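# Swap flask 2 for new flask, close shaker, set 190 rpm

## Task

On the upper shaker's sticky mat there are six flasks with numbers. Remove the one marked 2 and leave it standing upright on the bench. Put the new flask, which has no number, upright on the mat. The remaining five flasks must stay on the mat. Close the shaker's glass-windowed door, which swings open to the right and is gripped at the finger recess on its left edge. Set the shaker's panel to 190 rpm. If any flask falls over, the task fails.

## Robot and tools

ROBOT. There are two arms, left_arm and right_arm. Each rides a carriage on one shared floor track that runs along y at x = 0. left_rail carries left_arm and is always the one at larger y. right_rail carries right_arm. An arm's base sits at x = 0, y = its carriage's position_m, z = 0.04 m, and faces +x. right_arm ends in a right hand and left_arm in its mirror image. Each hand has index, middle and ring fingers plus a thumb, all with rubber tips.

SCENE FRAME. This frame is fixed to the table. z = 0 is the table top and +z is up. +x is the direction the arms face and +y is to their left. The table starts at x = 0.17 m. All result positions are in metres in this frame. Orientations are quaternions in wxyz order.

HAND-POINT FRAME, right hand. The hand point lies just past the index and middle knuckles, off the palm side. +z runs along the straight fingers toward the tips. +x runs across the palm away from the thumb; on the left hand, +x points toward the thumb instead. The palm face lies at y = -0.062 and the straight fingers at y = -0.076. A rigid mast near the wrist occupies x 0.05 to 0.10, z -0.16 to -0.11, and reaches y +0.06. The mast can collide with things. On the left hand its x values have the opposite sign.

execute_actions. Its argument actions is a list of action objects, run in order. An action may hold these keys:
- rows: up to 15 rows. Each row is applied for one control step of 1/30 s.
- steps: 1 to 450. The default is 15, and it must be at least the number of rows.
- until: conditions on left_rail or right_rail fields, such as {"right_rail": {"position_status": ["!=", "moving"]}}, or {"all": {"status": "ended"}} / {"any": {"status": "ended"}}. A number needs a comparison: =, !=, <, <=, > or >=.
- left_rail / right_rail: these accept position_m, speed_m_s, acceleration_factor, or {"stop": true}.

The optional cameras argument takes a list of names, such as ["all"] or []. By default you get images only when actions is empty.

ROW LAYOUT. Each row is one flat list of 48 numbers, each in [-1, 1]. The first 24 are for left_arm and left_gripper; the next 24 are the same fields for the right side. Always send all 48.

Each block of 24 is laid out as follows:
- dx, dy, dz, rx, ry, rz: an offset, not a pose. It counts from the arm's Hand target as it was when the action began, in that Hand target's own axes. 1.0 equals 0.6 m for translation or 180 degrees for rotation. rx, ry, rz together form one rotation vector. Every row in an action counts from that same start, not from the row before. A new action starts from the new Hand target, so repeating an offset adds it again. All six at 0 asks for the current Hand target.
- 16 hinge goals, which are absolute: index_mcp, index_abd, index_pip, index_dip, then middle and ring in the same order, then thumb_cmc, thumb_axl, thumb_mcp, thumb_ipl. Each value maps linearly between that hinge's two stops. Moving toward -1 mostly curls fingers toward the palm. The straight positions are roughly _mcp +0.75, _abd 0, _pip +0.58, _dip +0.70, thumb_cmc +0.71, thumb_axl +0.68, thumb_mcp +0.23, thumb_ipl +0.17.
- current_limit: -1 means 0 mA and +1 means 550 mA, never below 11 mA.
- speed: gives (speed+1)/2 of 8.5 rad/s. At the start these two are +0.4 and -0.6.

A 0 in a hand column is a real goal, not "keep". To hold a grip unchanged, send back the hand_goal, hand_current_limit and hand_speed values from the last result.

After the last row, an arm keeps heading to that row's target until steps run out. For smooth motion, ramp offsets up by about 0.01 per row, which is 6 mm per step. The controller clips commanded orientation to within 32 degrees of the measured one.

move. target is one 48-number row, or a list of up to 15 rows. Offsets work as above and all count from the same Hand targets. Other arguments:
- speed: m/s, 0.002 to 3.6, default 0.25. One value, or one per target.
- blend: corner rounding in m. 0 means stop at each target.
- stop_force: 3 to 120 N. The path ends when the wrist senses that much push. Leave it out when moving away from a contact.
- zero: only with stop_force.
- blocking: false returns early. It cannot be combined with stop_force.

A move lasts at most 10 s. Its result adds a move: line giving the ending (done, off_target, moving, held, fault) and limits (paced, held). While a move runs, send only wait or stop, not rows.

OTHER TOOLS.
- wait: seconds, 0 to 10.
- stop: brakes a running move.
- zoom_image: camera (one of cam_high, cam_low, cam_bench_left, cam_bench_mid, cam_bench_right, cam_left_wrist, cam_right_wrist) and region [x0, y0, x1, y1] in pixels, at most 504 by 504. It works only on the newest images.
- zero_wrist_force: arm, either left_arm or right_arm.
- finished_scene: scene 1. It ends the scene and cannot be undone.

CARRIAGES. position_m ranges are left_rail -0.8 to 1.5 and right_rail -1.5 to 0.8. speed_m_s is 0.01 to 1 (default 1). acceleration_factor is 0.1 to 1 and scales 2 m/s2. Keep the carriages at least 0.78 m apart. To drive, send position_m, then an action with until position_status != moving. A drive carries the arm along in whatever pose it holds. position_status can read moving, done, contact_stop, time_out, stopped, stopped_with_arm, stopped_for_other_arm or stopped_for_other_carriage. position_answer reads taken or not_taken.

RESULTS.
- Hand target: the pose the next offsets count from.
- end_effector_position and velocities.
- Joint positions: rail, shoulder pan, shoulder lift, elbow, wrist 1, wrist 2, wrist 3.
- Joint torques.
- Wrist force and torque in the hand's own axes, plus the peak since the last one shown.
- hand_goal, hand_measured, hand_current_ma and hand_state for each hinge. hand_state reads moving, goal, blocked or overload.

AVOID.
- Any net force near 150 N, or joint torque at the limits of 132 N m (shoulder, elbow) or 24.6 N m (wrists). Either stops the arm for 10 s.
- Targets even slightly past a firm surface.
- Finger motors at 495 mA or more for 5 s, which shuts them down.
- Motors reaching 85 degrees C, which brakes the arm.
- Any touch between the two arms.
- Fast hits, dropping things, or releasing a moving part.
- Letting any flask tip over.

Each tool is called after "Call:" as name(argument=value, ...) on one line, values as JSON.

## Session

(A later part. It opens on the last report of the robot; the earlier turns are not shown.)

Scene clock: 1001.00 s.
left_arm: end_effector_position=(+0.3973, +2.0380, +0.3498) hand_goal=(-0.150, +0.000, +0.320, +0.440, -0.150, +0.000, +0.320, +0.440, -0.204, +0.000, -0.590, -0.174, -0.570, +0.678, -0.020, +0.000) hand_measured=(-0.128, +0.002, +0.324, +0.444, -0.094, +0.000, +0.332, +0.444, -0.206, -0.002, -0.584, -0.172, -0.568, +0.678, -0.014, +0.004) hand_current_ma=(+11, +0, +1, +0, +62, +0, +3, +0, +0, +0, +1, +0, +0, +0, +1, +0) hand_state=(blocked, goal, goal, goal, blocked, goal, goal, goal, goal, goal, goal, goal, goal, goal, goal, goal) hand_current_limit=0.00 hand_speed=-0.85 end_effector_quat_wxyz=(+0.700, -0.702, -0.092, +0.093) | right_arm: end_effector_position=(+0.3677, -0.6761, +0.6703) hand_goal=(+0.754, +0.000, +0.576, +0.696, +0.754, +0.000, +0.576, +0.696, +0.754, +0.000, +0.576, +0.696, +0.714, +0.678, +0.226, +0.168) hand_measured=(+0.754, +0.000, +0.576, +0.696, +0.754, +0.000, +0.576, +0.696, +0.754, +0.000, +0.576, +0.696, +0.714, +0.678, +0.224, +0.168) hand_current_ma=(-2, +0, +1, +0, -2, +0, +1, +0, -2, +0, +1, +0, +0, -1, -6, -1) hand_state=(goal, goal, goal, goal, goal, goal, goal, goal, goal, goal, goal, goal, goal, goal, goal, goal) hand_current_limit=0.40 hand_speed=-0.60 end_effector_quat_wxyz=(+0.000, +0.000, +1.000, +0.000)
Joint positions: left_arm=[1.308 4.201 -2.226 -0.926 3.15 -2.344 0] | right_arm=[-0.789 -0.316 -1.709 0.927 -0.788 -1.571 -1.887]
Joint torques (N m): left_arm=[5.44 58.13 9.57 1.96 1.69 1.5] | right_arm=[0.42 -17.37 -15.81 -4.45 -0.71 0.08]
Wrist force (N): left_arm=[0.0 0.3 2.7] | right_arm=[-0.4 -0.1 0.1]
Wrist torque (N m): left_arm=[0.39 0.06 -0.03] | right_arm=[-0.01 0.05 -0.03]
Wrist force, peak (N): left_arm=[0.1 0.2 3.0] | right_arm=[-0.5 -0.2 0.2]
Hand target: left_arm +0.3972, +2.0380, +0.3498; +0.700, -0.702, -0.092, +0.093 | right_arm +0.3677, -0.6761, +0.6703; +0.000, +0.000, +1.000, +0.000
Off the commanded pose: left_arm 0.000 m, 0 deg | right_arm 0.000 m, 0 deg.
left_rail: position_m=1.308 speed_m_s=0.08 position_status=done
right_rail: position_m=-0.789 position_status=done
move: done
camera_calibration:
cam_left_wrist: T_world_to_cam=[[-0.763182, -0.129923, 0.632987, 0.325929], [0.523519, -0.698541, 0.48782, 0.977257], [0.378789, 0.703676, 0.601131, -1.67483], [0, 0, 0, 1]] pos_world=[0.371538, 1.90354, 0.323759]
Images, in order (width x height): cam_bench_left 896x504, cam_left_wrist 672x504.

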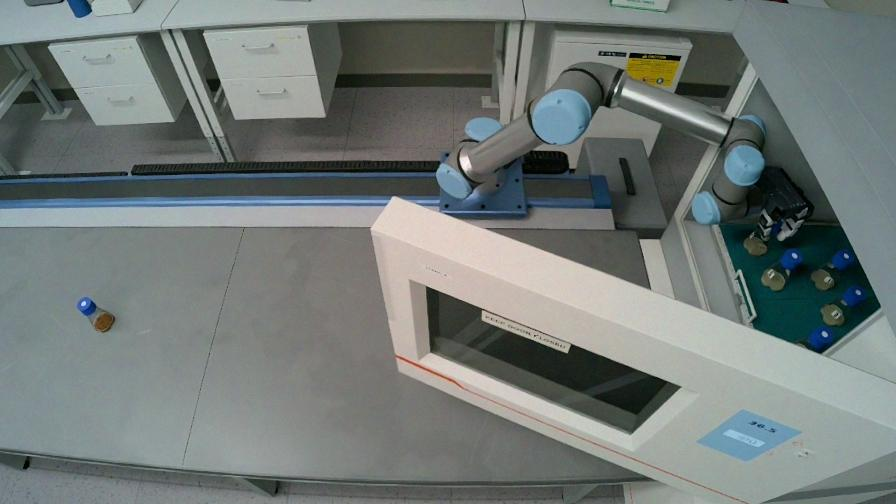

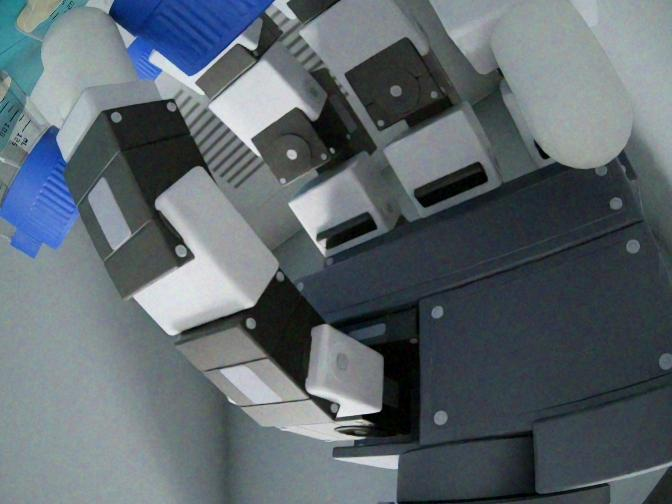

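Call:
move(target=[0,0,0,0,0,0,-0.19,0,0.30,0.42,-0.19,0,0.30,0.42,-0.205,0,-0.591,-0.174,-0.571,0.678,-0.18,-0.05,0.0,-0.85,0,0,0,0,0,0,0.754,0,0.576,0.696,0.754,0,0.576,0.696,0.754,0,0.576,0.696,0.714,0.678,0.226,0.168,0.4,-0.6], cameras=["cam_bench_left","cam_left_wrist"])

Call:
zoom_image(camera="cam_bench_left", region=[720, 170, 840, 290])

Scene clock: 1010.57 s.
left_arm: end_effector_position=(+0.3972, +2.0380, +0.3498) hand_goal=(-0.190, +0.000, +0.300, +0.420, -0.190, +0.000, +0.300, +0.420, -0.204, +0.000, -0.590, -0.174, -0.570, +0.678, -0.180, -0.050) hand_measured=(-0.134, +0.010, +0.324, +0.436, -0.098, -0.004, +0.332, +0.438, -0.206, -0.002, -0.584, -0.172, -0.534, +0.694, -0.082, -0.018) hand_current_ma=(+64, +2, +12, +5, +162, +0, +20, +7, +0, +0, +1, +0, +26, +8, +258, +34) hand_state=(blocked, goal, blocked, goal, blocked, goal, blocked, goal, goal, goal, goal, goal, blocked, goal, blocked, blocked) hand_current_limit=0.00 hand_speed=-0.85 end_effector_quat_wxyz=(+0.700, -0.702, -0.092, +0.093) | right_arm: end_effector_position=(+0.3677, -0.6761, +0.6703) hand_goal=(+0.754, +0.000, +0.576, +0.696, +0.754, +0.000, +0.576, +0.696, +0.754, +0.000, +0.576, +0.696, +0.714, +0.678, +0.226, +0.168) hand_measured=(+0.754, +0.000, +0.576, +0.696, +0.754, +0.000, +0.576, +0.696, +0.754, +0.000, +0.576, +0.696, +0.714, +0.678, +0.224, +0.168) hand_current_ma=(-2, +0, +1, +0, -2, +0, +1, +0, -2, +0, +1, +0, +0, -1, -6, -1) hand_state=(goal, goal, goal, goal, goal, goal, goal, goal, goal, goal, goal, goal, goal, goal, goal, goal) hand_current_limit=0.40 hand_speed=-0.60 end_effector_quat_wxyz=(+0.000, +0.000, +1.000, +0.000)
Joint positions: left_arm=[1.308 4.201 -2.226 -0.926 3.15 -2.344 0] | right_arm=[-0.789 -0.316 -1.709 0.927 -0.788 -1.571 -1.887]
Joint torques (N m): left_arm=[5.95 55.6 9.75 -0.35 0.86 1.52] | right_arm=[0.72 -17.42 -16.63 -4.34 -0.64 -0.07]
Wrist force (N): left_arm=[2.6 2.0 2.0] | right_arm=[-0.2 -0.4 0.3]
Wrist torque (N m): left_arm=[0.36 0.00 -0.08] | right_arm=[-0.06 0.02 -0.02]
Wrist force, peak (N): left_arm=[2.6 1.8 2.2] | right_arm=[-0.6 -0.3 0.1]
Hand target: left_arm +0.3972, +2.0380, +0.3498; +0.700, -0.702, -0.092, +0.093 | right_arm +0.3677, -0.6761, +0.6703; +0.000, +0.000, +1.000, +0.000
Off the commanded pose: left_arm 0.000 m, 0 deg | right_arm 0.000 m, 0 deg.
left_rail: position_m=1.308 speed_m_s=0.08 position_status=done
right_rail: position_m=-0.789 position_status=done
move: done
camera_calibration:
cam_left_wrist: T_world_to_cam=[[-0.763215, -0.129879, 0.632957, 0.325867], [0.523471, -0.69855, 0.48786, 0.977278], [0.378789, 0.703676, 0.601131, -1.67483], [0, 0, 0, 1]] pos_world=[0.371538, 1.90354, 0.323759]
Images, in order (width x height): cam_bench_left 896x504, cam_left_wrist 672x504.

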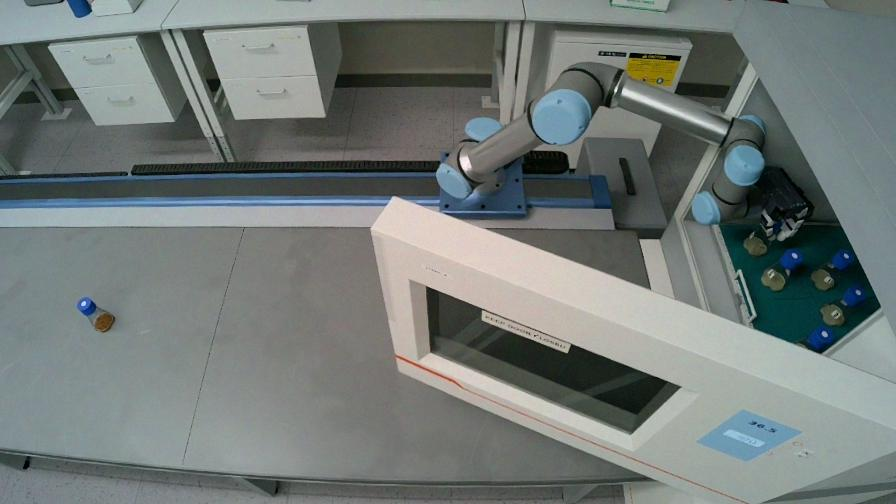

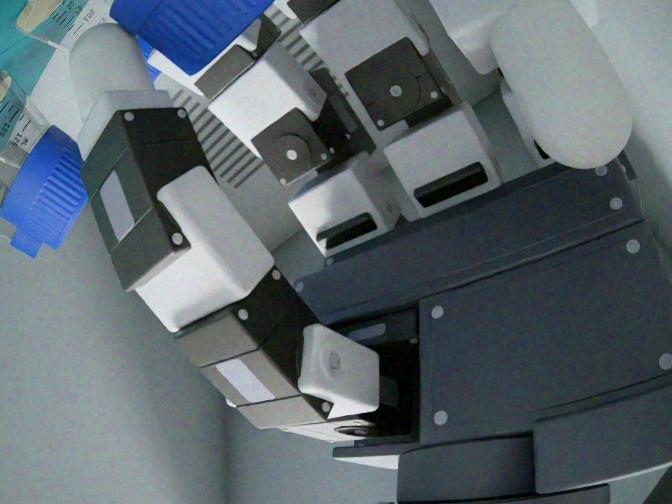

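Scaled by 4.200 from the camera's 896x504 image, which has a finer 1280x720 frame.

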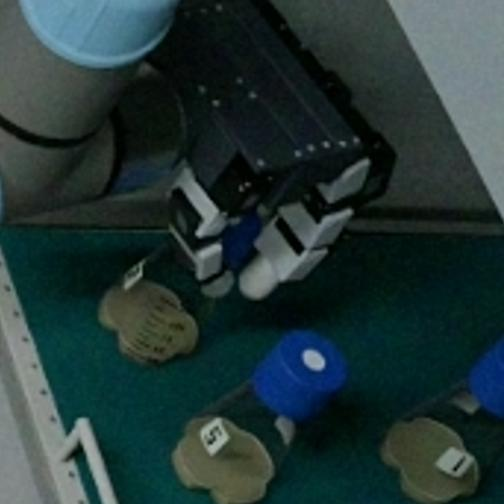

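Call:
move(target=[[0,0,0,0,0,0,-0.19,0,0.30,0.42,-0.19,0,0.30,0.42,-0.205,0,-0.591,-0.174,-0.66,0.678,0.03,0.0,0.0,-0.7,0,0,0,0,0,0,0.754,0,0.576,0.696,0.754,0,0.576,0.696,0.754,0,0.576,0.696,0.714,0.678,0.226,0.168,0.4,-0.6],[0,0,0,0,0,0,-0.19,0,0.30,0.42,-0.19,0,0.30,0.42,-0.205,0,-0.591,-0.174,-0.67,0.678,-0.18,-0.05,0.2,-0.8,0,0,0,0,0,0,0.754,0,0.576,0.696,0.754,0,0.576,0.696,0.754,0,0.576,0.696,0.714,0.678,0.226,0.168,0.4,-0.6]], cameras=["cam_bench_left","cam_left_wrist"])

Call:
zoom_image(camera="cam_bench_left", region=[720, 170, 840, 290])

Scene clock: 1019.63 s.
left_arm: end_effector_position=(+0.3972, +2.0380, +0.3498) hand_goal=(-0.190, +0.000, +0.300, +0.420, -0.190, +0.000, +0.300, +0.420, -0.204, +0.000, -0.590, -0.174, -0.670, +0.678, -0.180, -0.050) hand_measured=(-0.136, +0.012, +0.324, +0.434, -0.098, -0.004, +0.332, +0.438, -0.206, -0.002, -0.584, -0.172, -0.658, +0.680, +0.024, -0.014) hand_current_ma=(+59, +3, +12, +4, +158, +0, +20, +7, +0, +0, +1, +0, +3, +0, +330, +42) hand_state=(blocked, goal, blocked, goal, blocked, goal, blocked, goal, goal, goal, goal, goal, goal, goal, blocked, blocked) hand_current_limit=0.20 hand_speed=-0.80 end_effector_quat_wxyz=(+0.700, -0.702, -0.092, +0.093) | right_arm: end_effector_position=(+0.3677, -0.6761, +0.6703) hand_goal=(+0.754, +0.000, +0.576, +0.696, +0.754, +0.000, +0.576, +0.696, +0.754, +0.000, +0.576, +0.696, +0.714, +0.678, +0.226, +0.168) hand_measured=(+0.754, +0.000, +0.576, +0.696, +0.754, +0.000, +0.576, +0.696, +0.754, +0.000, +0.576, +0.696, +0.714, +0.678, +0.224, +0.168) hand_current_ma=(-2, +0, +1, +0, -2, +0, +1, +0, -2, +0, +1, +0, +0, -1, -6, -1) hand_state=(goal, goal, goal, goal, goal, goal, goal, goal, goal, goal, goal, goal, goal, goal, goal, goal) hand_current_limit=0.40 hand_speed=-0.60 end_effector_quat_wxyz=(+0.000, +0.000, +1.000, +0.000)
Joint positions: left_arm=[1.308 4.201 -2.226 -0.926 3.15 -2.344 0] | right_arm=[-0.789 -0.316 -1.709 0.927 -0.788 -1.571 -1.887]
Joint torques (N m): left_arm=[5.71 52.87 10.24 -0.48 -1.66 1.47] | right_arm=[0.45 -17.85 -16.19 -4.35 -0.57 -0.05]
Wrist force (N): left_arm=[1.1 1.3 3.1] | right_arm=[-0.1 0.0 0.0]
Wrist torque (N m): left_arm=[0.44 0.05 -0.07] | right_arm=[-0.01 0.01 0.00]
Wrist force, peak (N): left_arm=[3.3 -1.0 4.2] | right_arm=[-0.4 -0.4 0.0]
Hand target: left_arm +0.3972, +2.0380, +0.3498; +0.700, -0.702, -0.092, +0.093 | right_arm +0.3677, -0.6761, +0.6703; +0.000, +0.000, +1.000, +0.000
Off the commanded pose: left_arm 0.000 m, 0 deg | right_arm 0.000 m, 0 deg.
left_rail: position_m=1.308 speed_m_s=0.08 position_status=done
right_rail: position_m=-0.789 position_status=done
move: done
camera_calibration:
cam_left_wrist: T_world_to_cam=[[-0.763175, -0.129932, 0.632994, 0.325942], [0.523529, -0.69854, 0.487811, 0.977253], [0.378789, 0.703676, 0.601131, -1.67483], [0, 0, 0, 1]] pos_world=[0.371538, 1.90354, 0.323759]
Images, in order (width x height): cam_bench_left 896x504, cam_left_wrist 672x504.

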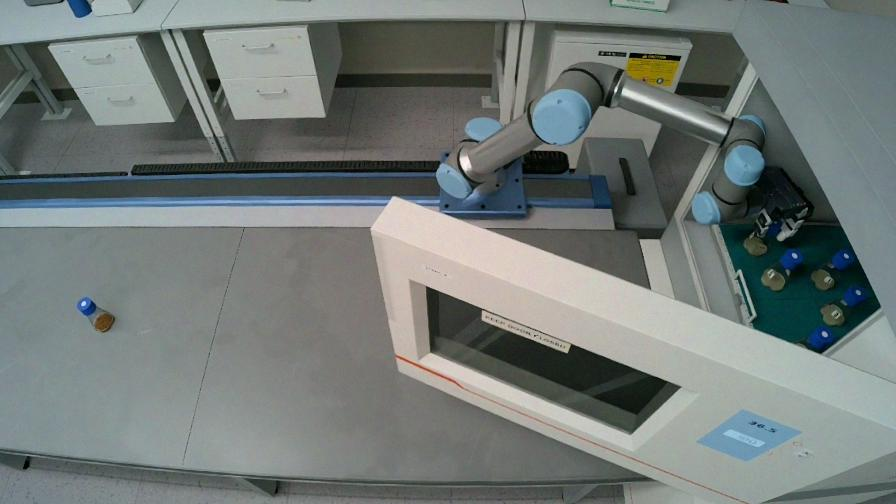

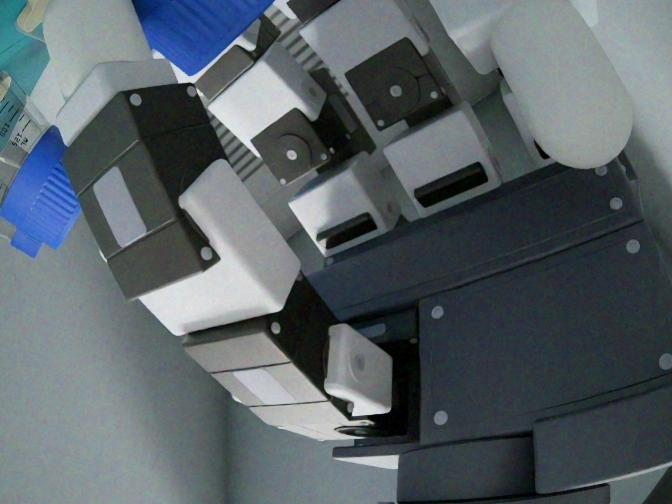

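Scaled by 4.200 from the camera's 896x504 image, which has a finer 1280x720 frame.

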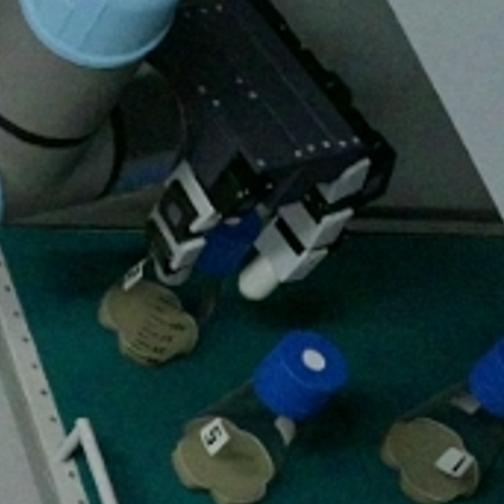

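Call:
move(target=[0,0,0,0,0,0,-0.28,0,0.28,0.40,-0.24,0,0.28,0.40,-0.205,0,-0.591,-0.174,-0.67,0.678,-0.18,-0.08,0.3,-0.8,0,0,0,0,0,0,0.754,0,0.576,0.696,0.754,0,0.576,0.696,0.754,0,0.576,0.696,0.714,0.678,0.226,0.168,0.4,-0.6])

Call:
move(target=[0,-0.014,0,0,0,0,-0.28,0,0.28,0.40,-0.24,0,0.28,0.40,-0.205,0,-0.591,-0.174,-0.67,0.678,-0.18,-0.08,0.3,-0.8,0,0,0,0,0,0,0.754,0,0.576,0.696,0.754,0,0.576,0.696,0.754,0,0.576,0.696,0.714,0.678,0.226,0.168,0.4,-0.6], speed=0.01, cameras=["cam_bench_left","cam_left_wrist"])

Call:
zoom_image(camera="cam_bench_left", region=[720, 170, 840, 290])

Scene clock: 1028.43 s.
left_arm: end_effector_position=(+0.3972, +2.0380, +0.3498) hand_goal=(-0.280, +0.000, +0.280, +0.400, -0.240, +0.000, +0.280, +0.400, -0.204, +0.000, -0.590, -0.174, -0.670, +0.678, -0.180, -0.080) hand_measured=(-0.166, +0.046, +0.324, +0.422, -0.100, -0.006, +0.332, +0.428, -0.206, -0.002, -0.584, -0.172, -0.660, +0.680, +0.024, -0.016) hand_current_ma=(+237, +29, +35, +10, +351, -1, +49, +16, +0, +0, +1, +0, +3, +0, +358, +124) hand_state=(blocked, blocked, blocked, blocked, blocked, goal, blocked, blocked, goal, goal, goal, goal, goal, goal, blocked, blocked) hand_current_limit=0.30 hand_speed=-0.80 end_effector_quat_wxyz=(+0.700, -0.702, -0.092, +0.093) | right_arm: end_effector_position=(+0.3677, -0.6761, +0.6703) hand_goal=(+0.754, +0.000, +0.576, +0.696, +0.754, +0.000, +0.576, +0.696, +0.754, +0.000, +0.576, +0.696, +0.714, +0.678, +0.226, +0.168) hand_measured=(+0.754, +0.000, +0.576, +0.696, +0.754, +0.000, +0.576, +0.696, +0.754, +0.000, +0.576, +0.696, +0.714, +0.678, +0.224, +0.168) hand_current_ma=(-2, +0, +1, +0, -2, +0, +1, +0, -2, +0, +1, +0, +0, -1, -6, -1) hand_state=(goal, goal, goal, goal, goal, goal, goal, goal, goal, goal, goal, goal, goal, goal, goal, goal) hand_current_limit=0.40 hand_speed=-0.60 end_effector_quat_wxyz=(+0.000, +0.000, +1.000, +0.000)
Joint positions: left_arm=[1.308 4.201 -2.226 -0.926 3.15 -2.344 0] | right_arm=[-0.789 -0.316 -1.709 0.927 -0.788 -1.571 -1.887]
Joint torques (N m): left_arm=[5.85 50.15 10.94 -0.34 -1.62 1.32] | right_arm=[1.19 -16.23 -15.87 -4.3 -0.73 -0.06]
Wrist force (N): left_arm=[3.0 3.0 3.7] | right_arm=[-0.1 0.0 0.1]
Wrist torque (N m): left_arm=[0.48 -0.01 -0.09] | right_arm=[0.01 0.02 0.00]
Wrist force, peak (N): left_arm=[3.1 3.5 3.7] | right_arm=[-0.3 -0.5 0.1]
Hand target: left_arm +0.3972, +2.0380, +0.3498; +0.700, -0.702, -0.092, +0.093 | right_arm +0.3677, -0.6761, +0.6703; +0.000, +0.000, +1.000, +0.000
Off the commanded pose: left_arm 0.000 m, 0 deg | right_arm 0.000 m, 0 deg.
left_rail: position_m=1.308 speed_m_s=0.08 position_status=done
right_rail: position_m=-0.789 position_status=done
move: done

Scene clock: 1029.73 s.
left_arm: end_effector_position=(+0.3972, +2.0380, +0.3582) hand_goal=(-0.280, +0.000, +0.280, +0.400, -0.240, +0.000, +0.280, +0.400, -0.204, +0.000, -0.590, -0.174, -0.670, +0.678, -0.180, -0.080) hand_measured=(-0.218, +0.056, +0.318, +0.418, -0.104, -0.030, +0.332, +0.428, -0.206, -0.002, -0.584, -0.172, -0.658, +0.680, +0.024, -0.016) hand_current_ma=(+75, +45, +28, +6, +332, -14, +49, +16, +0, +0, +1, +0, +4, +0, +357, +124) hand_state=(blocked, blocked, blocked, goal, blocked, blocked, blocked, blocked, goal, goal, goal, goal, goal, goal, blocked, blocked) hand_current_limit=0.30 hand_speed=-0.80 end_effector_quat_wxyz=(+0.700, -0.702, -0.092, +0.093) | right_arm: end_effector_position=(+0.3677, -0.6761, +0.6703) hand_goal=(+0.754, +0.000, +0.576, +0.696, +0.754, +0.000, +0.576, +0.696, +0.754, +0.000, +0.576, +0.696, +0.714, +0.678, +0.226, +0.168) hand_measured=(+0.754, +0.000, +0.576, +0.696, +0.754, +0.000, +0.576, +0.696, +0.754, +0.000, +0.576, +0.696, +0.714, +0.678, +0.224, +0.168) hand_current_ma=(-2, +0, +1, +0, -2, +0, +1, +0, -2, +0, +1, +0, +0, -1, -6, -1) hand_state=(goal, goal, goal, goal, goal, goal, goal, goal, goal, goal, goal, goal, goal, goal, goal, goal) hand_current_limit=0.40 hand_speed=-0.60 end_effector_quat_wxyz=(+0.000, +0.000, +1.000, +0.000)
Joint positions: left_arm=[1.308 4.201 -2.226 -0.905 3.129 -2.344 0] | right_arm=[-0.789 -0.316 -1.709 0.927 -0.788 -1.571 -1.887]
Joint torques (N m): left_arm=[5.82 50.09 33.68 -1.15 -0.27 0.51] | right_arm=[0.83 -17.56 -15.99 -4.41 -0.63 -0.03]
Wrist force (N): left_arm=[2.2 5.2 1.3] | right_arm=[-0.3 -0.2 0.2]
Wrist torque (N m): left_arm=[0.41 0.02 -0.11] | right_arm=[-0.02 0.05 -0.03]
Wrist force, peak (N): left_arm=[2.8 6.8 1.9] | right_arm=[-0.6 -0.2 0.0]
Hand target: left_arm +0.3973, +2.0380, +0.3582; +0.700, -0.702, -0.092, +0.093 | right_arm +0.3677, -0.6761, +0.6703; +0.000, +0.000, +1.000, +0.000
Off the commanded pose: left_arm 0.000 m, 0 deg | right_arm 0.000 m, 0 deg.
left_rail: position_m=1.308 speed_m_s=0.08 position_status=done
right_rail: position_m=-0.789 position_status=done
move: done
camera_calibration:
cam_left_wrist: T_world_to_cam=[[-0.763142, -0.129976, 0.633025, 0.320686], [0.523577, -0.698531, 0.487771, 0.973135], [0.378789, 0.703676, 0.601132, -1.67988], [0, 0, 0, 1]] pos_world=[0.371538, 1.90354, 0.33216]
Images, in order (width x height): cam_bench_left 896x504, cam_left_wrist 672x504.

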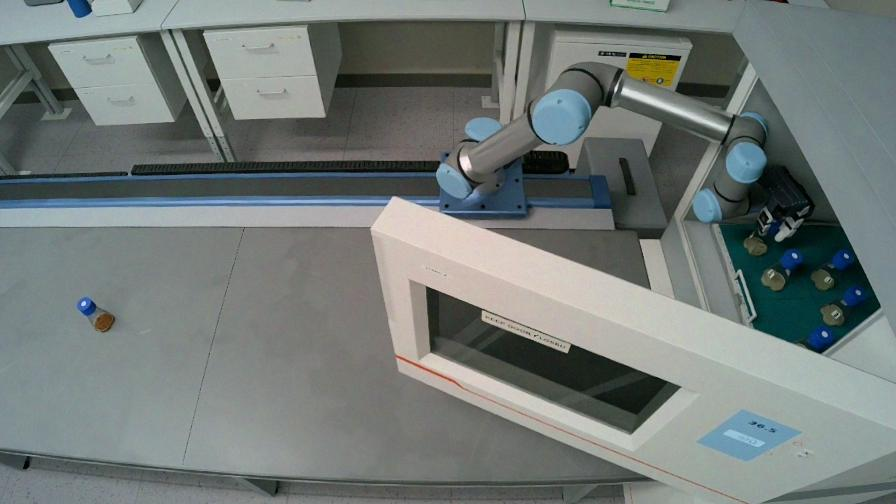

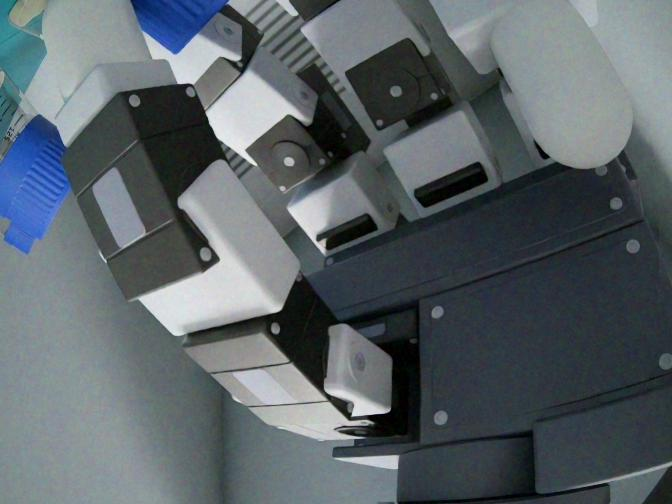

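Scaled by 4.200 from the camera's 896x504 image, which has a finer 1280x720 frame.

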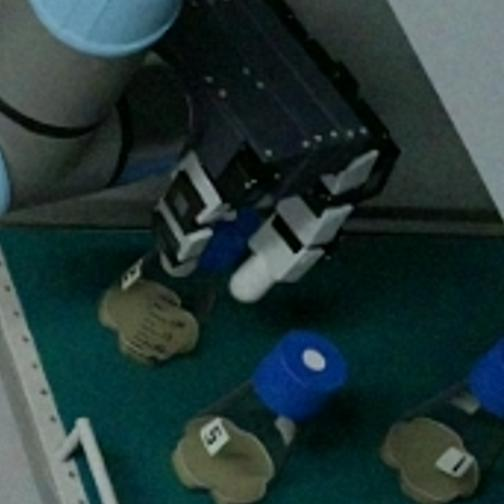

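Call:
move(target=[0,0,0,0,0,0,0.09,-0.1,0.2,0.32,0.09,0.1,0.2,0.32,-0.205,0,-0.591,-0.174,-0.665,0.678,0.226,0.0,0.2,-0.7,0,0,0,0,0,0,0.754,0,0.576,0.696,0.754,0,0.576,0.696,0.754,0,0.576,0.696,0.714,0.678,0.226,0.168,0.4,-0.6])

Call:
move(target=[0,0.027,0,0,0,0,0.09,-0.1,0.2,0.32,0.09,0.1,0.2,0.32,-0.205,0,-0.591,-0.174,-0.665,0.678,0.226,0.0,0.2,-0.7,0,0,0,0,0,0,0.754,0,0.576,0.696,0.754,0,0.576,0.696,0.754,0,0.576,0.696,0.714,0.678,0.226,0.168,0.4,-0.6], speed=0.04, cameras=["cam_bench_left","cam_left_wrist"])

Call:
zoom_image(camera="cam_bench_left", region=[720, 170, 840, 290])

Scene clock: 1065.67 s.
left_arm: end_effector_position=(+0.3973, +2.0380, +0.3582) hand_goal=(+0.090, -0.100, +0.200, +0.320, +0.090, +0.100, +0.200, +0.320, -0.204, +0.000, -0.590, -0.174, -0.664, +0.678, +0.226, +0.000) hand_measured=(+0.076, -0.096, +0.202, +0.324, +0.074, +0.096, +0.202, +0.324, -0.206, -0.002, -0.584, -0.172, -0.660, +0.680, +0.224, +0.002) hand_current_ma=(-5, +0, +0, +0, -6, +0, +0, +0, +0, +0, +1, +0, +0, +0, +0, +0) hand_state=(goal, goal, goal, goal, goal, goal, goal, goal, goal, goal, goal, goal, goal, goal, goal, goal) hand_current_limit=0.20 hand_speed=-0.70 end_effector_quat_wxyz=(+0.700, -0.702, -0.092, +0.093) | right_arm: end_effector_position=(+0.3677, -0.6761, +0.6703) hand_goal=(+0.754, +0.000, +0.576, +0.696, +0.754, +0.000, +0.576, +0.696, +0.754, +0.000, +0.576, +0.696, +0.714, +0.678, +0.226, +0.168) hand_measured=(+0.754, +0.000, +0.576, +0.696, +0.754, +0.000, +0.576, +0.696, +0.754, +0.000, +0.576, +0.696, +0.714, +0.678, +0.224, +0.168) hand_current_ma=(-2, +0, +1, +0, -2, +0, +1, +0, -2, +0, +1, +0, +0, -1, -6, -1) hand_state=(goal, goal, goal, goal, goal, goal, goal, goal, goal, goal, goal, goal, goal, goal, goal, goal) hand_current_limit=0.40 hand_speed=-0.60 end_effector_quat_wxyz=(+0.000, +0.000, +1.000, +0.000)
Joint positions: left_arm=[1.308 4.201 -2.226 -0.905 3.129 -2.344 0] | right_arm=[-0.789 -0.316 -1.709 0.927 -0.788 -1.571 -1.887]
Joint torques (N m): left_arm=[4.38 47.5 27.63 -0.5 -0.27 -0.81] | right_arm=[0.56 -17.72 -16.28 -4.38 -0.69 -0.02]
Wrist force (N): left_arm=[-0.5 1.1 0.1] | right_arm=[-0.3 0.0 0.2]
Wrist torque (N m): left_arm=[0.35 0.06 -0.05] | right_arm=[-0.01 0.03 -0.02]
Wrist force, peak (N): left_arm=[2.3 5.5 1.2] | right_arm=[-0.5 -0.3 0.4]
Hand target: left_arm +0.3973, +2.0380, +0.3582; +0.700, -0.702, -0.092, +0.093 | right_arm +0.3677, -0.6761, +0.6703; +0.000, +0.000, +1.000, +0.000
Off the commanded pose: left_arm 0.000 m, 0 deg | right_arm 0.000 m, 0 deg.
left_rail: position_m=1.308 speed_m_s=0.08 position_status=done
right_rail: position_m=-0.789 position_status=done
move: done

Scene clock: 1066.60 s.
left_arm: end_effector_position=(+0.3972, +2.0379, +0.3420) hand_goal=(+0.090, -0.100, +0.200, +0.320, +0.090, +0.100, +0.200, +0.320, -0.204, +0.000, -0.590, -0.174, -0.664, +0.678, +0.226, +0.000) hand_measured=(+0.076, -0.096, +0.202, +0.324, +0.074, +0.096, +0.202, +0.324, -0.206, -0.002, -0.584, -0.172, -0.660, +0.680, +0.224, +0.002) hand_current_ma=(-5, +0, +0, +0, -6, +0, +0, +0, +0, +0, +1, +0, +0, +0, +0, +0) hand_state=(goal, goal, goal, goal, goal, goal, goal, goal, goal, goal, goal, goal, goal, goal, goal, goal) hand_current_limit=0.20 hand_speed=-0.70 end_effector_quat_wxyz=(+0.700, -0.702, -0.092, +0.093) | right_arm: end_effector_position=(+0.3677, -0.6761, +0.6703) hand_goal=(+0.754, +0.000, +0.576, +0.696, +0.754, +0.000, +0.576, +0.696, +0.754, +0.000, +0.576, +0.696, +0.714, +0.678, +0.226, +0.168) hand_measured=(+0.754, +0.000, +0.576, +0.696, +0.754, +0.000, +0.576, +0.696, +0.754, +0.000, +0.576, +0.696, +0.714, +0.678, +0.224, +0.168) hand_current_ma=(-2, +0, +1, +0, -2, +0, +1, +0, -2, +0, +1, +0, +0, -1, -6, -1) hand_state=(goal, goal, goal, goal, goal, goal, goal, goal, goal, goal, goal, goal, goal, goal, goal, goal) hand_current_limit=0.40 hand_speed=-0.60 end_effector_quat_wxyz=(+0.000, +0.000, +1.000, +0.000)
Joint positions: left_arm=[1.308 4.201 -2.227 -0.945 3.169 -2.344 0] | right_arm=[-0.789 -0.316 -1.709 0.927 -0.788 -1.571 -1.887]
Joint torques (N m): left_arm=[2.56 47.71 11.95 3.55 0.18 1.49] | right_arm=[0.28 -17.1 -16.85 -4.32 -0.67 -0.04]
Wrist force (N): left_arm=[-0.1 1.0 0.1] | right_arm=[-0.2 -0.1 0.3]
Wrist torque (N m): left_arm=[0.34 0.02 0.01] | right_arm=[-0.03 0.02 -0.02]
Wrist force, peak (N): left_arm=[-0.2 1.2 0.1] | right_arm=[-0.2 -0.4 0.3]
Hand target: left_arm +0.3972, +2.0379, +0.3420; +0.700, -0.702, -0.092, +0.093 | right_arm +0.3677, -0.6761, +0.6703; +0.000, +0.000, +1.000, +0.000
Off the commanded pose: left_arm 0.000 m, 0 deg | right_arm 0.000 m, 0 deg.
left_rail: position_m=1.308 speed_m_s=0.08 position_status=done
right_rail: position_m=-0.789 position_status=done
move: done
camera_calibration:
cam_left_wrist: T_world_to_cam=[[-0.763169, -0.129941, 0.633, 0.330892], [0.523603, -0.698418, 0.487906, 0.980768], [0.378699, 0.703795, 0.601048, -1.67031], [0, 0, 0, 1]] pos_world=[0.371538, 1.90354, 0.315959]
Images, in order (width x height): cam_bench_left 896x504, cam_left_wrist 672x504.

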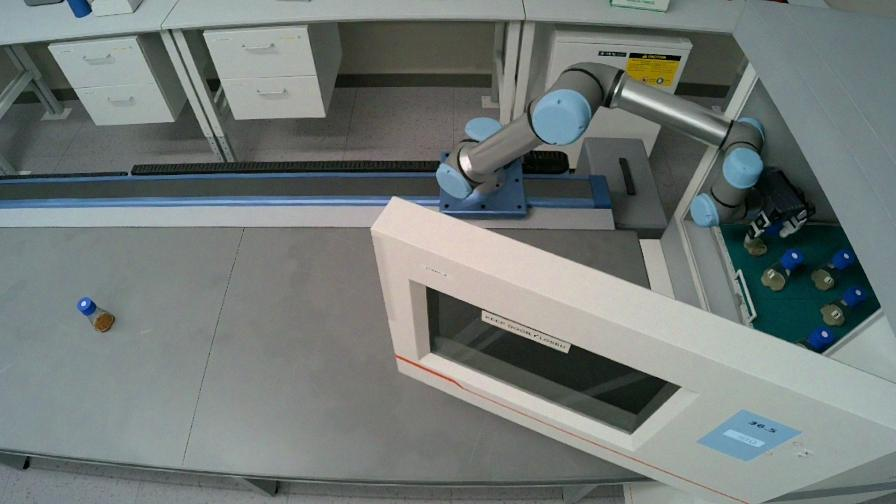

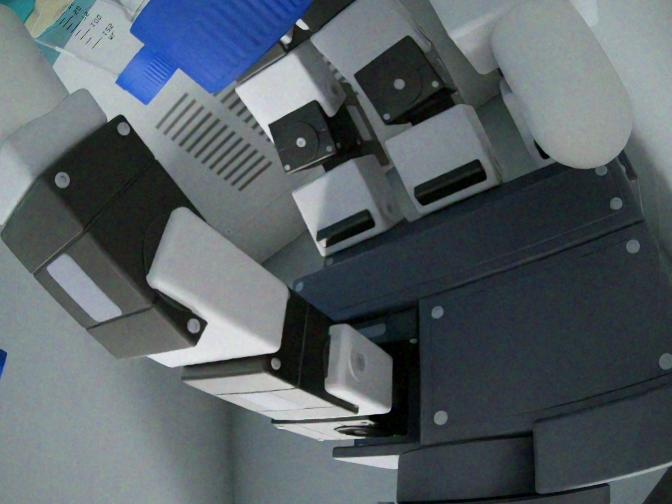

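Scaled by 4.200 from the camera's 896x504 image, which has a finer 1280x720 frame.

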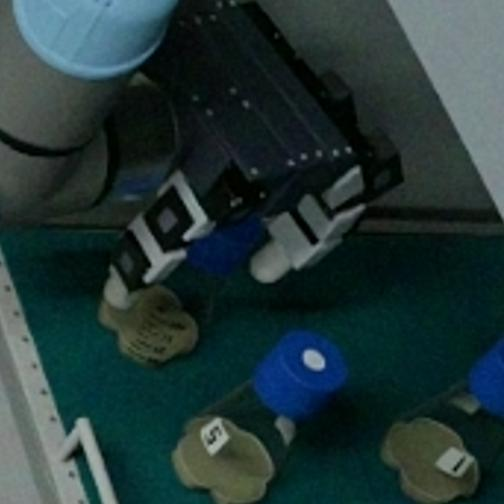

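Call:
move(target=[0,0,0,0,0,0,-0.1,-0.1,0.1,0.2,-0.1,0.1,0.1,0.2,-0.205,0,-0.591,-0.174,-0.665,0.678,0.0,-0.2,0.2,-0.85,0,0,0,0,0,0,0.754,0,0.576,0.696,0.754,0,0.576,0.696,0.754,0,0.576,0.696,0.714,0.678,0.226,0.168,0.4,-0.6], cameras=["cam_bench_left","cam_left_wrist"])

Call:
zoom_image(camera="cam_bench_left", region=[720, 170, 840, 290])

Scene clock: 1077.27 s.
left_arm: end_effector_position=(+0.3972, +2.0379, +0.3420) hand_goal=(-0.100, -0.100, +0.100, +0.200, -0.100, +0.100, +0.100, +0.200, -0.204, +0.000, -0.590, -0.174, -0.664, +0.678, +0.000, -0.200) hand_measured=(-0.018, -0.078, +0.140, +0.230, +0.028, +0.090, +0.172, +0.244, -0.206, -0.002, -0.584, -0.172, -0.662, +0.680, +0.096, -0.138) hand_current_ma=(+127, +8, +30, +18, +300, -2, +89, +37, +0, +0, +1, +0, +0, +0, +248, +119) hand_state=(blocked, blocked, blocked, blocked, blocked, goal, blocked, blocked, goal, goal, goal, goal, goal, goal, blocked, blocked) hand_current_limit=0.20 hand_speed=-0.85 end_effector_quat_wxyz=(+0.700, -0.702, -0.092, +0.093) | right_arm: end_effector_position=(+0.3677, -0.6761, +0.6703) hand_goal=(+0.754, +0.000, +0.576, +0.696, +0.754, +0.000, +0.576, +0.696, +0.754, +0.000, +0.576, +0.696, +0.714, +0.678, +0.226, +0.168) hand_measured=(+0.754, +0.000, +0.576, +0.696, +0.754, +0.000, +0.576, +0.696, +0.754, +0.000, +0.576, +0.696, +0.714, +0.678, +0.224, +0.168) hand_current_ma=(-2, +0, +1, +0, -2, +0, +1, +0, -2, +0, +1, +0, +0, -1, -6, -1) hand_state=(goal, goal, goal, goal, goal, goal, goal, goal, goal, goal, goal, goal, goal, goal, goal, goal) hand_current_limit=0.40 hand_speed=-0.60 end_effector_quat_wxyz=(+0.000, +0.000, +1.000, +0.000)
Joint positions: left_arm=[1.308 4.201 -2.227 -0.946 3.17 -2.344 0] | right_arm=[-0.789 -0.316 -1.709 0.927 -0.788 -1.571 -1.887]
Joint torques (N m): left_arm=[1.66 57.53 12.05 0.58 1.23 1.51] | right_arm=[0.47 -17.06 -15.89 -4.42 -0.73 -0.1]
Wrist force (N): left_arm=[0.4 2.2 3.1] | right_arm=[-0.4 -0.3 0.2]
Wrist torque (N m): left_arm=[0.47 0.06 -0.04] | right_arm=[-0.05 0.05 -0.03]
Wrist force, peak (N): left_arm=[0.5 4.8 5.1] | right_arm=[-0.5 -0.1 0.1]
Hand target: left_arm +0.3972, +2.0379, +0.3420; +0.700, -0.702, -0.092, +0.093 | right_arm +0.3677, -0.6761, +0.6703; +0.000, +0.000, +1.000, +0.000
Off the commanded pose: left_arm 0.000 m, 0 deg | right_arm 0.000 m, 0 deg.
left_rail: position_m=1.308 speed_m_s=0.08 position_status=done
right_rail: position_m=-0.789 position_status=done
move: done
camera_calibration:
cam_left_wrist: T_world_to_cam=[[-0.763182, -0.129923, 0.632987, 0.330866], [0.523519, -0.698541, 0.48782, 0.981062], [0.378789, 0.703676, 0.601131, -1.67014], [0, 0, 0, 1]] pos_world=[0.371538, 1.90354, 0.315959]
Images, in order (width x height): cam_bench_left 896x504, cam_left_wrist 672x504.

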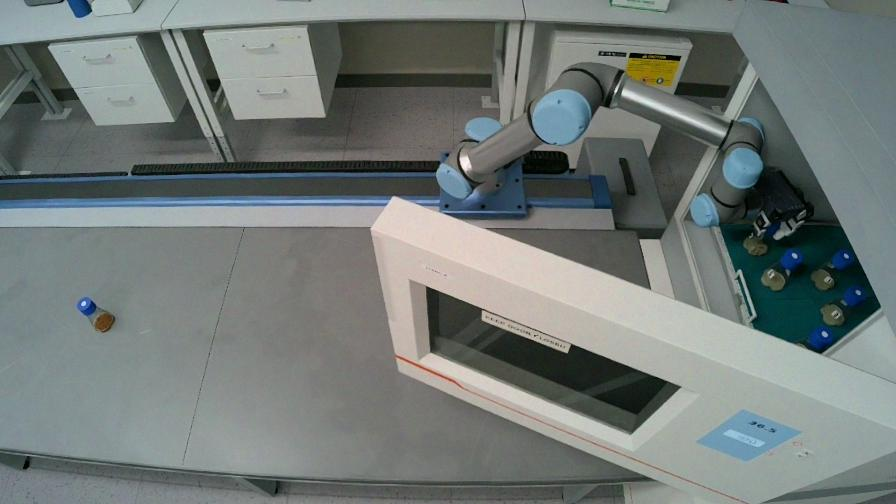

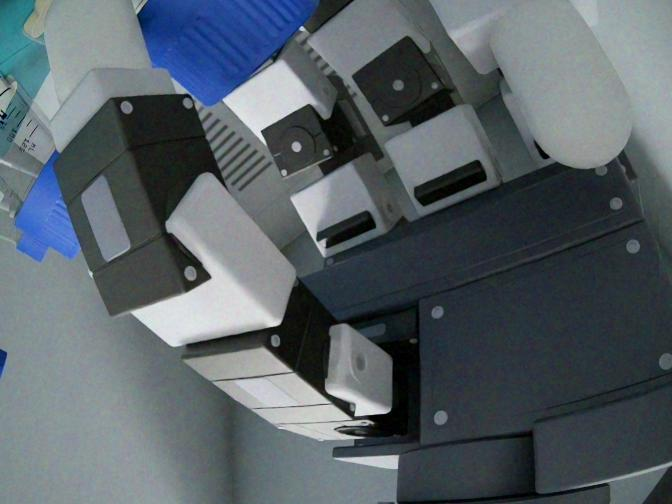

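Scaled by 4.200 from the camera's 896x504 image, which has a finer 1280x720 frame.

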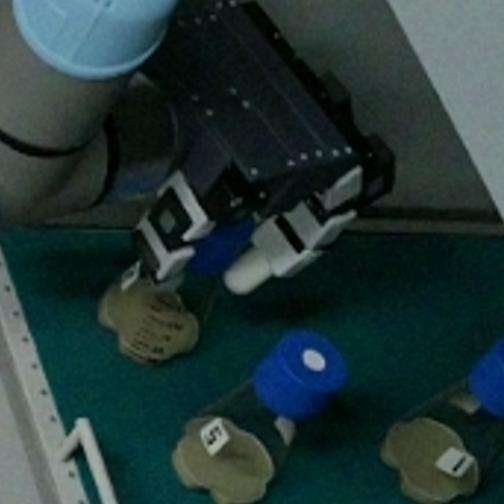

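Call:
move(target=[[0,0,0,0,0,0,0.0,-0.18,0.12,0.22,0.04,0.03,0.15,0.24,-0.205,0,-0.591,-0.174,-0.70,0.678,0.12,-0.12,0.2,-0.85,0,0,0,0,0,0,0.754,0,0.576,0.696,0.754,0,0.576,0.696,0.754,0,0.576,0.696,0.714,0.678,0.226,0.168,0.4,-0.6],[0,0,0,0,0,0,-0.15,-0.18,0.06,0.16,-0.15,0.03,0.06,0.16,-0.205,0,-0.591,-0.174,-0.70,0.678,-0.06,-0.26,0.4,-0.85,0,0,0,0,0,0,0.754,0,0.576,0.696,0.754,0,0.576,0.696,0.754,0,0.576,0.696,0.714,0.678,0.226,0.168,0.4,-0.6]])

Call:
move(target=[0,-0.012,0,0,0,0,-0.15,-0.18,0.06,0.16,-0.15,0.03,0.06,0.16,-0.205,0,-0.591,-0.174,-0.70,0.678,-0.06,-0.26,0.4,-0.85,0,0,0,0,0,0,0.754,0,0.576,0.696,0.754,0,0.576,0.696,0.754,0,0.576,0.696,0.714,0.678,0.226,0.168,0.4,-0.6], speed=0.01, cameras=["cam_bench_left","cam_left_wrist"])

Call:
zoom_image(camera="cam_bench_left", region=[720, 170, 840, 290])

Scene clock: 1089.17 s.
left_arm: end_effector_position=(+0.3972, +2.0379, +0.3419) hand_goal=(-0.150, -0.180, +0.060, +0.160, -0.150, +0.030, +0.060, +0.160, -0.204, +0.000, -0.590, -0.174, -0.700, +0.678, -0.060, -0.260) hand_measured=(-0.022, -0.130, +0.114, +0.200, +0.036, +0.016, +0.144, +0.216, -0.206, -0.002, -0.584, -0.172, -0.700, +0.676, +0.108, -0.152) hand_current_ma=(+298, +35, +54, +30, +385, -3, +121, +56, +0, +0, +1, +0, +0, +0, +385, +338) hand_state=(blocked, blocked, blocked, blocked, blocked, goal, blocked, blocked, goal, goal, goal, goal, goal, goal, blocked, blocked) hand_current_limit=0.40 hand_speed=-0.85 end_effector_quat_wxyz=(+0.700, -0.702, -0.092, +0.093) | right_arm: end_effector_position=(+0.3677, -0.6761, +0.6703) hand_goal=(+0.754, +0.000, +0.576, +0.696, +0.754, +0.000, +0.576, +0.696, +0.754, +0.000, +0.576, +0.696, +0.714, +0.678, +0.226, +0.168) hand_measured=(+0.754, +0.000, +0.576, +0.696, +0.754, +0.000, +0.576, +0.696, +0.754, +0.000, +0.576, +0.696, +0.714, +0.678, +0.224, +0.168) hand_current_ma=(-2, +0, +1, +0, -2, +0, +1, +0, -2, +0, +1, +0, +0, -1, -6, -1) hand_state=(goal, goal, goal, goal, goal, goal, goal, goal, goal, goal, goal, goal, goal, goal, goal, goal) hand_current_limit=0.40 hand_speed=-0.60 end_effector_quat_wxyz=(+0.000, +0.000, +1.000, +0.000)
Joint positions: left_arm=[1.308 4.201 -2.227 -0.946 3.17 -2.344 0] | right_arm=[-0.789 -0.316 -1.709 0.927 -0.788 -1.571 -1.887]
Joint torques (N m): left_arm=[1.24 57.28 23.03 -0.75 1.25 1.03] | right_arm=[0.99 -17.26 -16.45 -4.34 -0.66 -0.08]
Wrist force (N): left_arm=[0.4 4.4 0.3] | right_arm=[-0.1 -0.2 0.2]
Wrist torque (N m): left_arm=[0.38 0.01 -0.05] | right_arm=[-0.02 0.01 -0.01]
Wrist force, peak (N): left_arm=[1.7 4.0 1.6] | right_arm=[-0.5 -0.2 0.5]
Hand target: left_arm +0.3972, +2.0379, +0.3420; +0.700, -0.702, -0.092, +0.093 | right_arm +0.3677, -0.6761, +0.6703; +0.000, +0.000, +1.000, +0.000
Off the commanded pose: left_arm 0.000 m, 0 deg | right_arm 0.000 m, 0 deg.
left_rail: position_m=1.308 speed_m_s=0.08 position_status=done
right_rail: position_m=-0.789 position_status=done
move: done

Scene clock: 1090.20 s.
left_arm: end_effector_position=(+0.3972, +2.0379, +0.3491) hand_goal=(-0.150, -0.180, +0.060, +0.160, -0.150, +0.030, +0.060, +0.160, -0.204, +0.000, -0.590, -0.174, -0.700, +0.678, -0.060, -0.260) hand_measured=(-0.026, -0.130, +0.114, +0.198, +0.032, +0.014, +0.144, +0.208, -0.206, -0.002, -0.584, -0.172, -0.700, +0.676, +0.112, -0.152) hand_current_ma=(+280, +35, +54, +27, +385, -5, +121, +43, +0, +0, +1, +0, +0, +0, +385, +338) hand_state=(blocked, blocked, blocked, blocked, blocked, goal, blocked, blocked, goal, goal, goal, goal, goal, goal, blocked, blocked) hand_current_limit=0.40 hand_speed=-0.85 end_effector_quat_wxyz=(+0.700, -0.702, -0.092, +0.093) | right_arm: end_effector_position=(+0.3677, -0.6761, +0.6703) hand_goal=(+0.754, +0.000, +0.576, +0.696, +0.754, +0.000, +0.576, +0.696, +0.754, +0.000, +0.576, +0.696, +0.714, +0.678, +0.226, +0.168) hand_measured=(+0.754, +0.000, +0.576, +0.696, +0.754, +0.000, +0.576, +0.696, +0.754, +0.000, +0.576, +0.696, +0.714, +0.678, +0.224, +0.168) hand_current_ma=(-2, +0, +1, +0, -2, +0, +1, +0, -2, +0, +1, +0, +0, -1, -6, -1) hand_state=(goal, goal, goal, goal, goal, goal, goal, goal, goal, goal, goal, goal, goal, goal, goal, goal) hand_current_limit=0.40 hand_speed=-0.60 end_effector_quat_wxyz=(+0.000, +0.000, +1.000, +0.000)
Joint positions: left_arm=[1.308 4.201 -2.226 -0.928 3.152 -2.344 0] | right_arm=[-0.789 -0.316 -1.709 0.927 -0.788 -1.571 -1.887]
Joint torques (N m): left_arm=[1.56 56.64 32.57 -1.14 0.99 0.91] | right_arm=[0.13 -17.85 -16.92 -4.42 -0.7 -0.12]
Wrist force (N): left_arm=[-0.1 1.8 0.2] | right_arm=[-0.4 -0.2 0.2]
Wrist torque (N m): left_arm=[0.39 0.02 -0.04] | right_arm=[-0.03 0.05 -0.04]
Wrist force, peak (N): left_arm=[-0.2 6.7 0.0] | right_arm=[-0.4 -0.2 0.4]
Hand target: left_arm +0.3972, +2.0379, +0.3492; +0.700, -0.702, -0.092, +0.093 | right_arm +0.3677, -0.6761, +0.6703; +0.000, +0.000, +1.000, +0.000
Off the commanded pose: left_arm 0.000 m, 0 deg | right_arm 0.000 m, 0 deg.
left_rail: position_m=1.308 speed_m_s=0.08 position_status=done
right_rail: position_m=-0.789 position_status=done
move: done
camera_calibration:
cam_left_wrist: T_world_to_cam=[[-0.763182, -0.129923, 0.632987, 0.326372], [0.523519, -0.698541, 0.48782, 0.977599], [0.378789, 0.703676, 0.601131, -1.67441], [0, 0, 0, 1]] pos_world=[0.371538, 1.90354, 0.323059]
Images, in order (width x height): cam_bench_left 896x504, cam_left_wrist 672x504.

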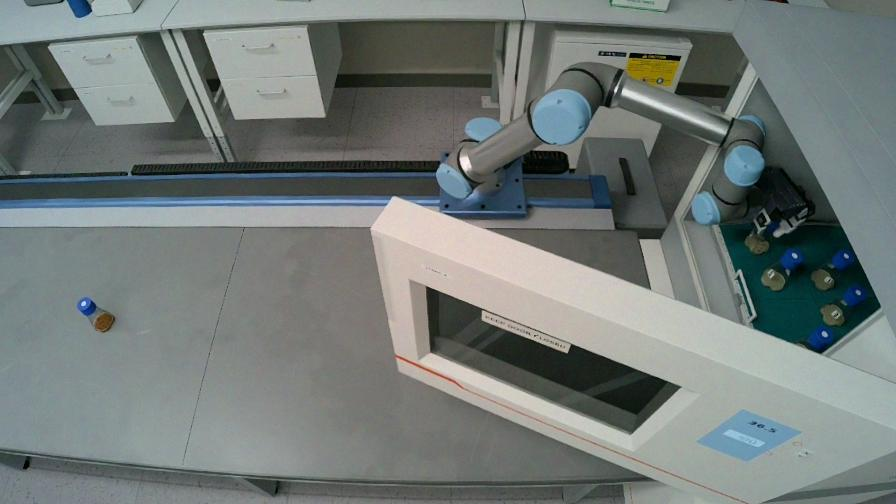

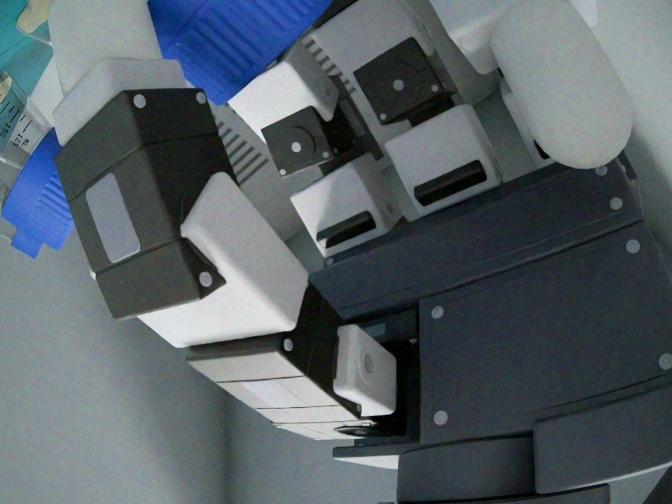

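Scaled by 4.200 from the camera's 896x504 image, which has a finer 1280x720 frame.

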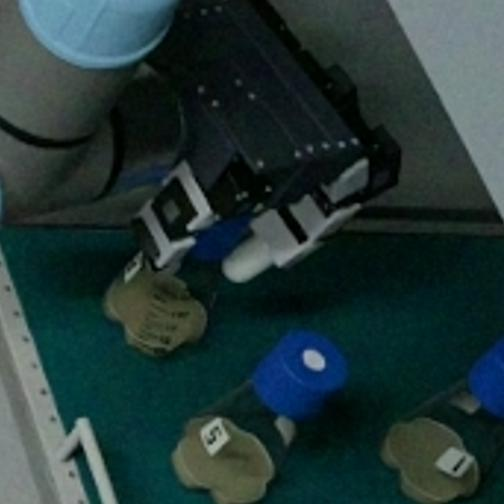

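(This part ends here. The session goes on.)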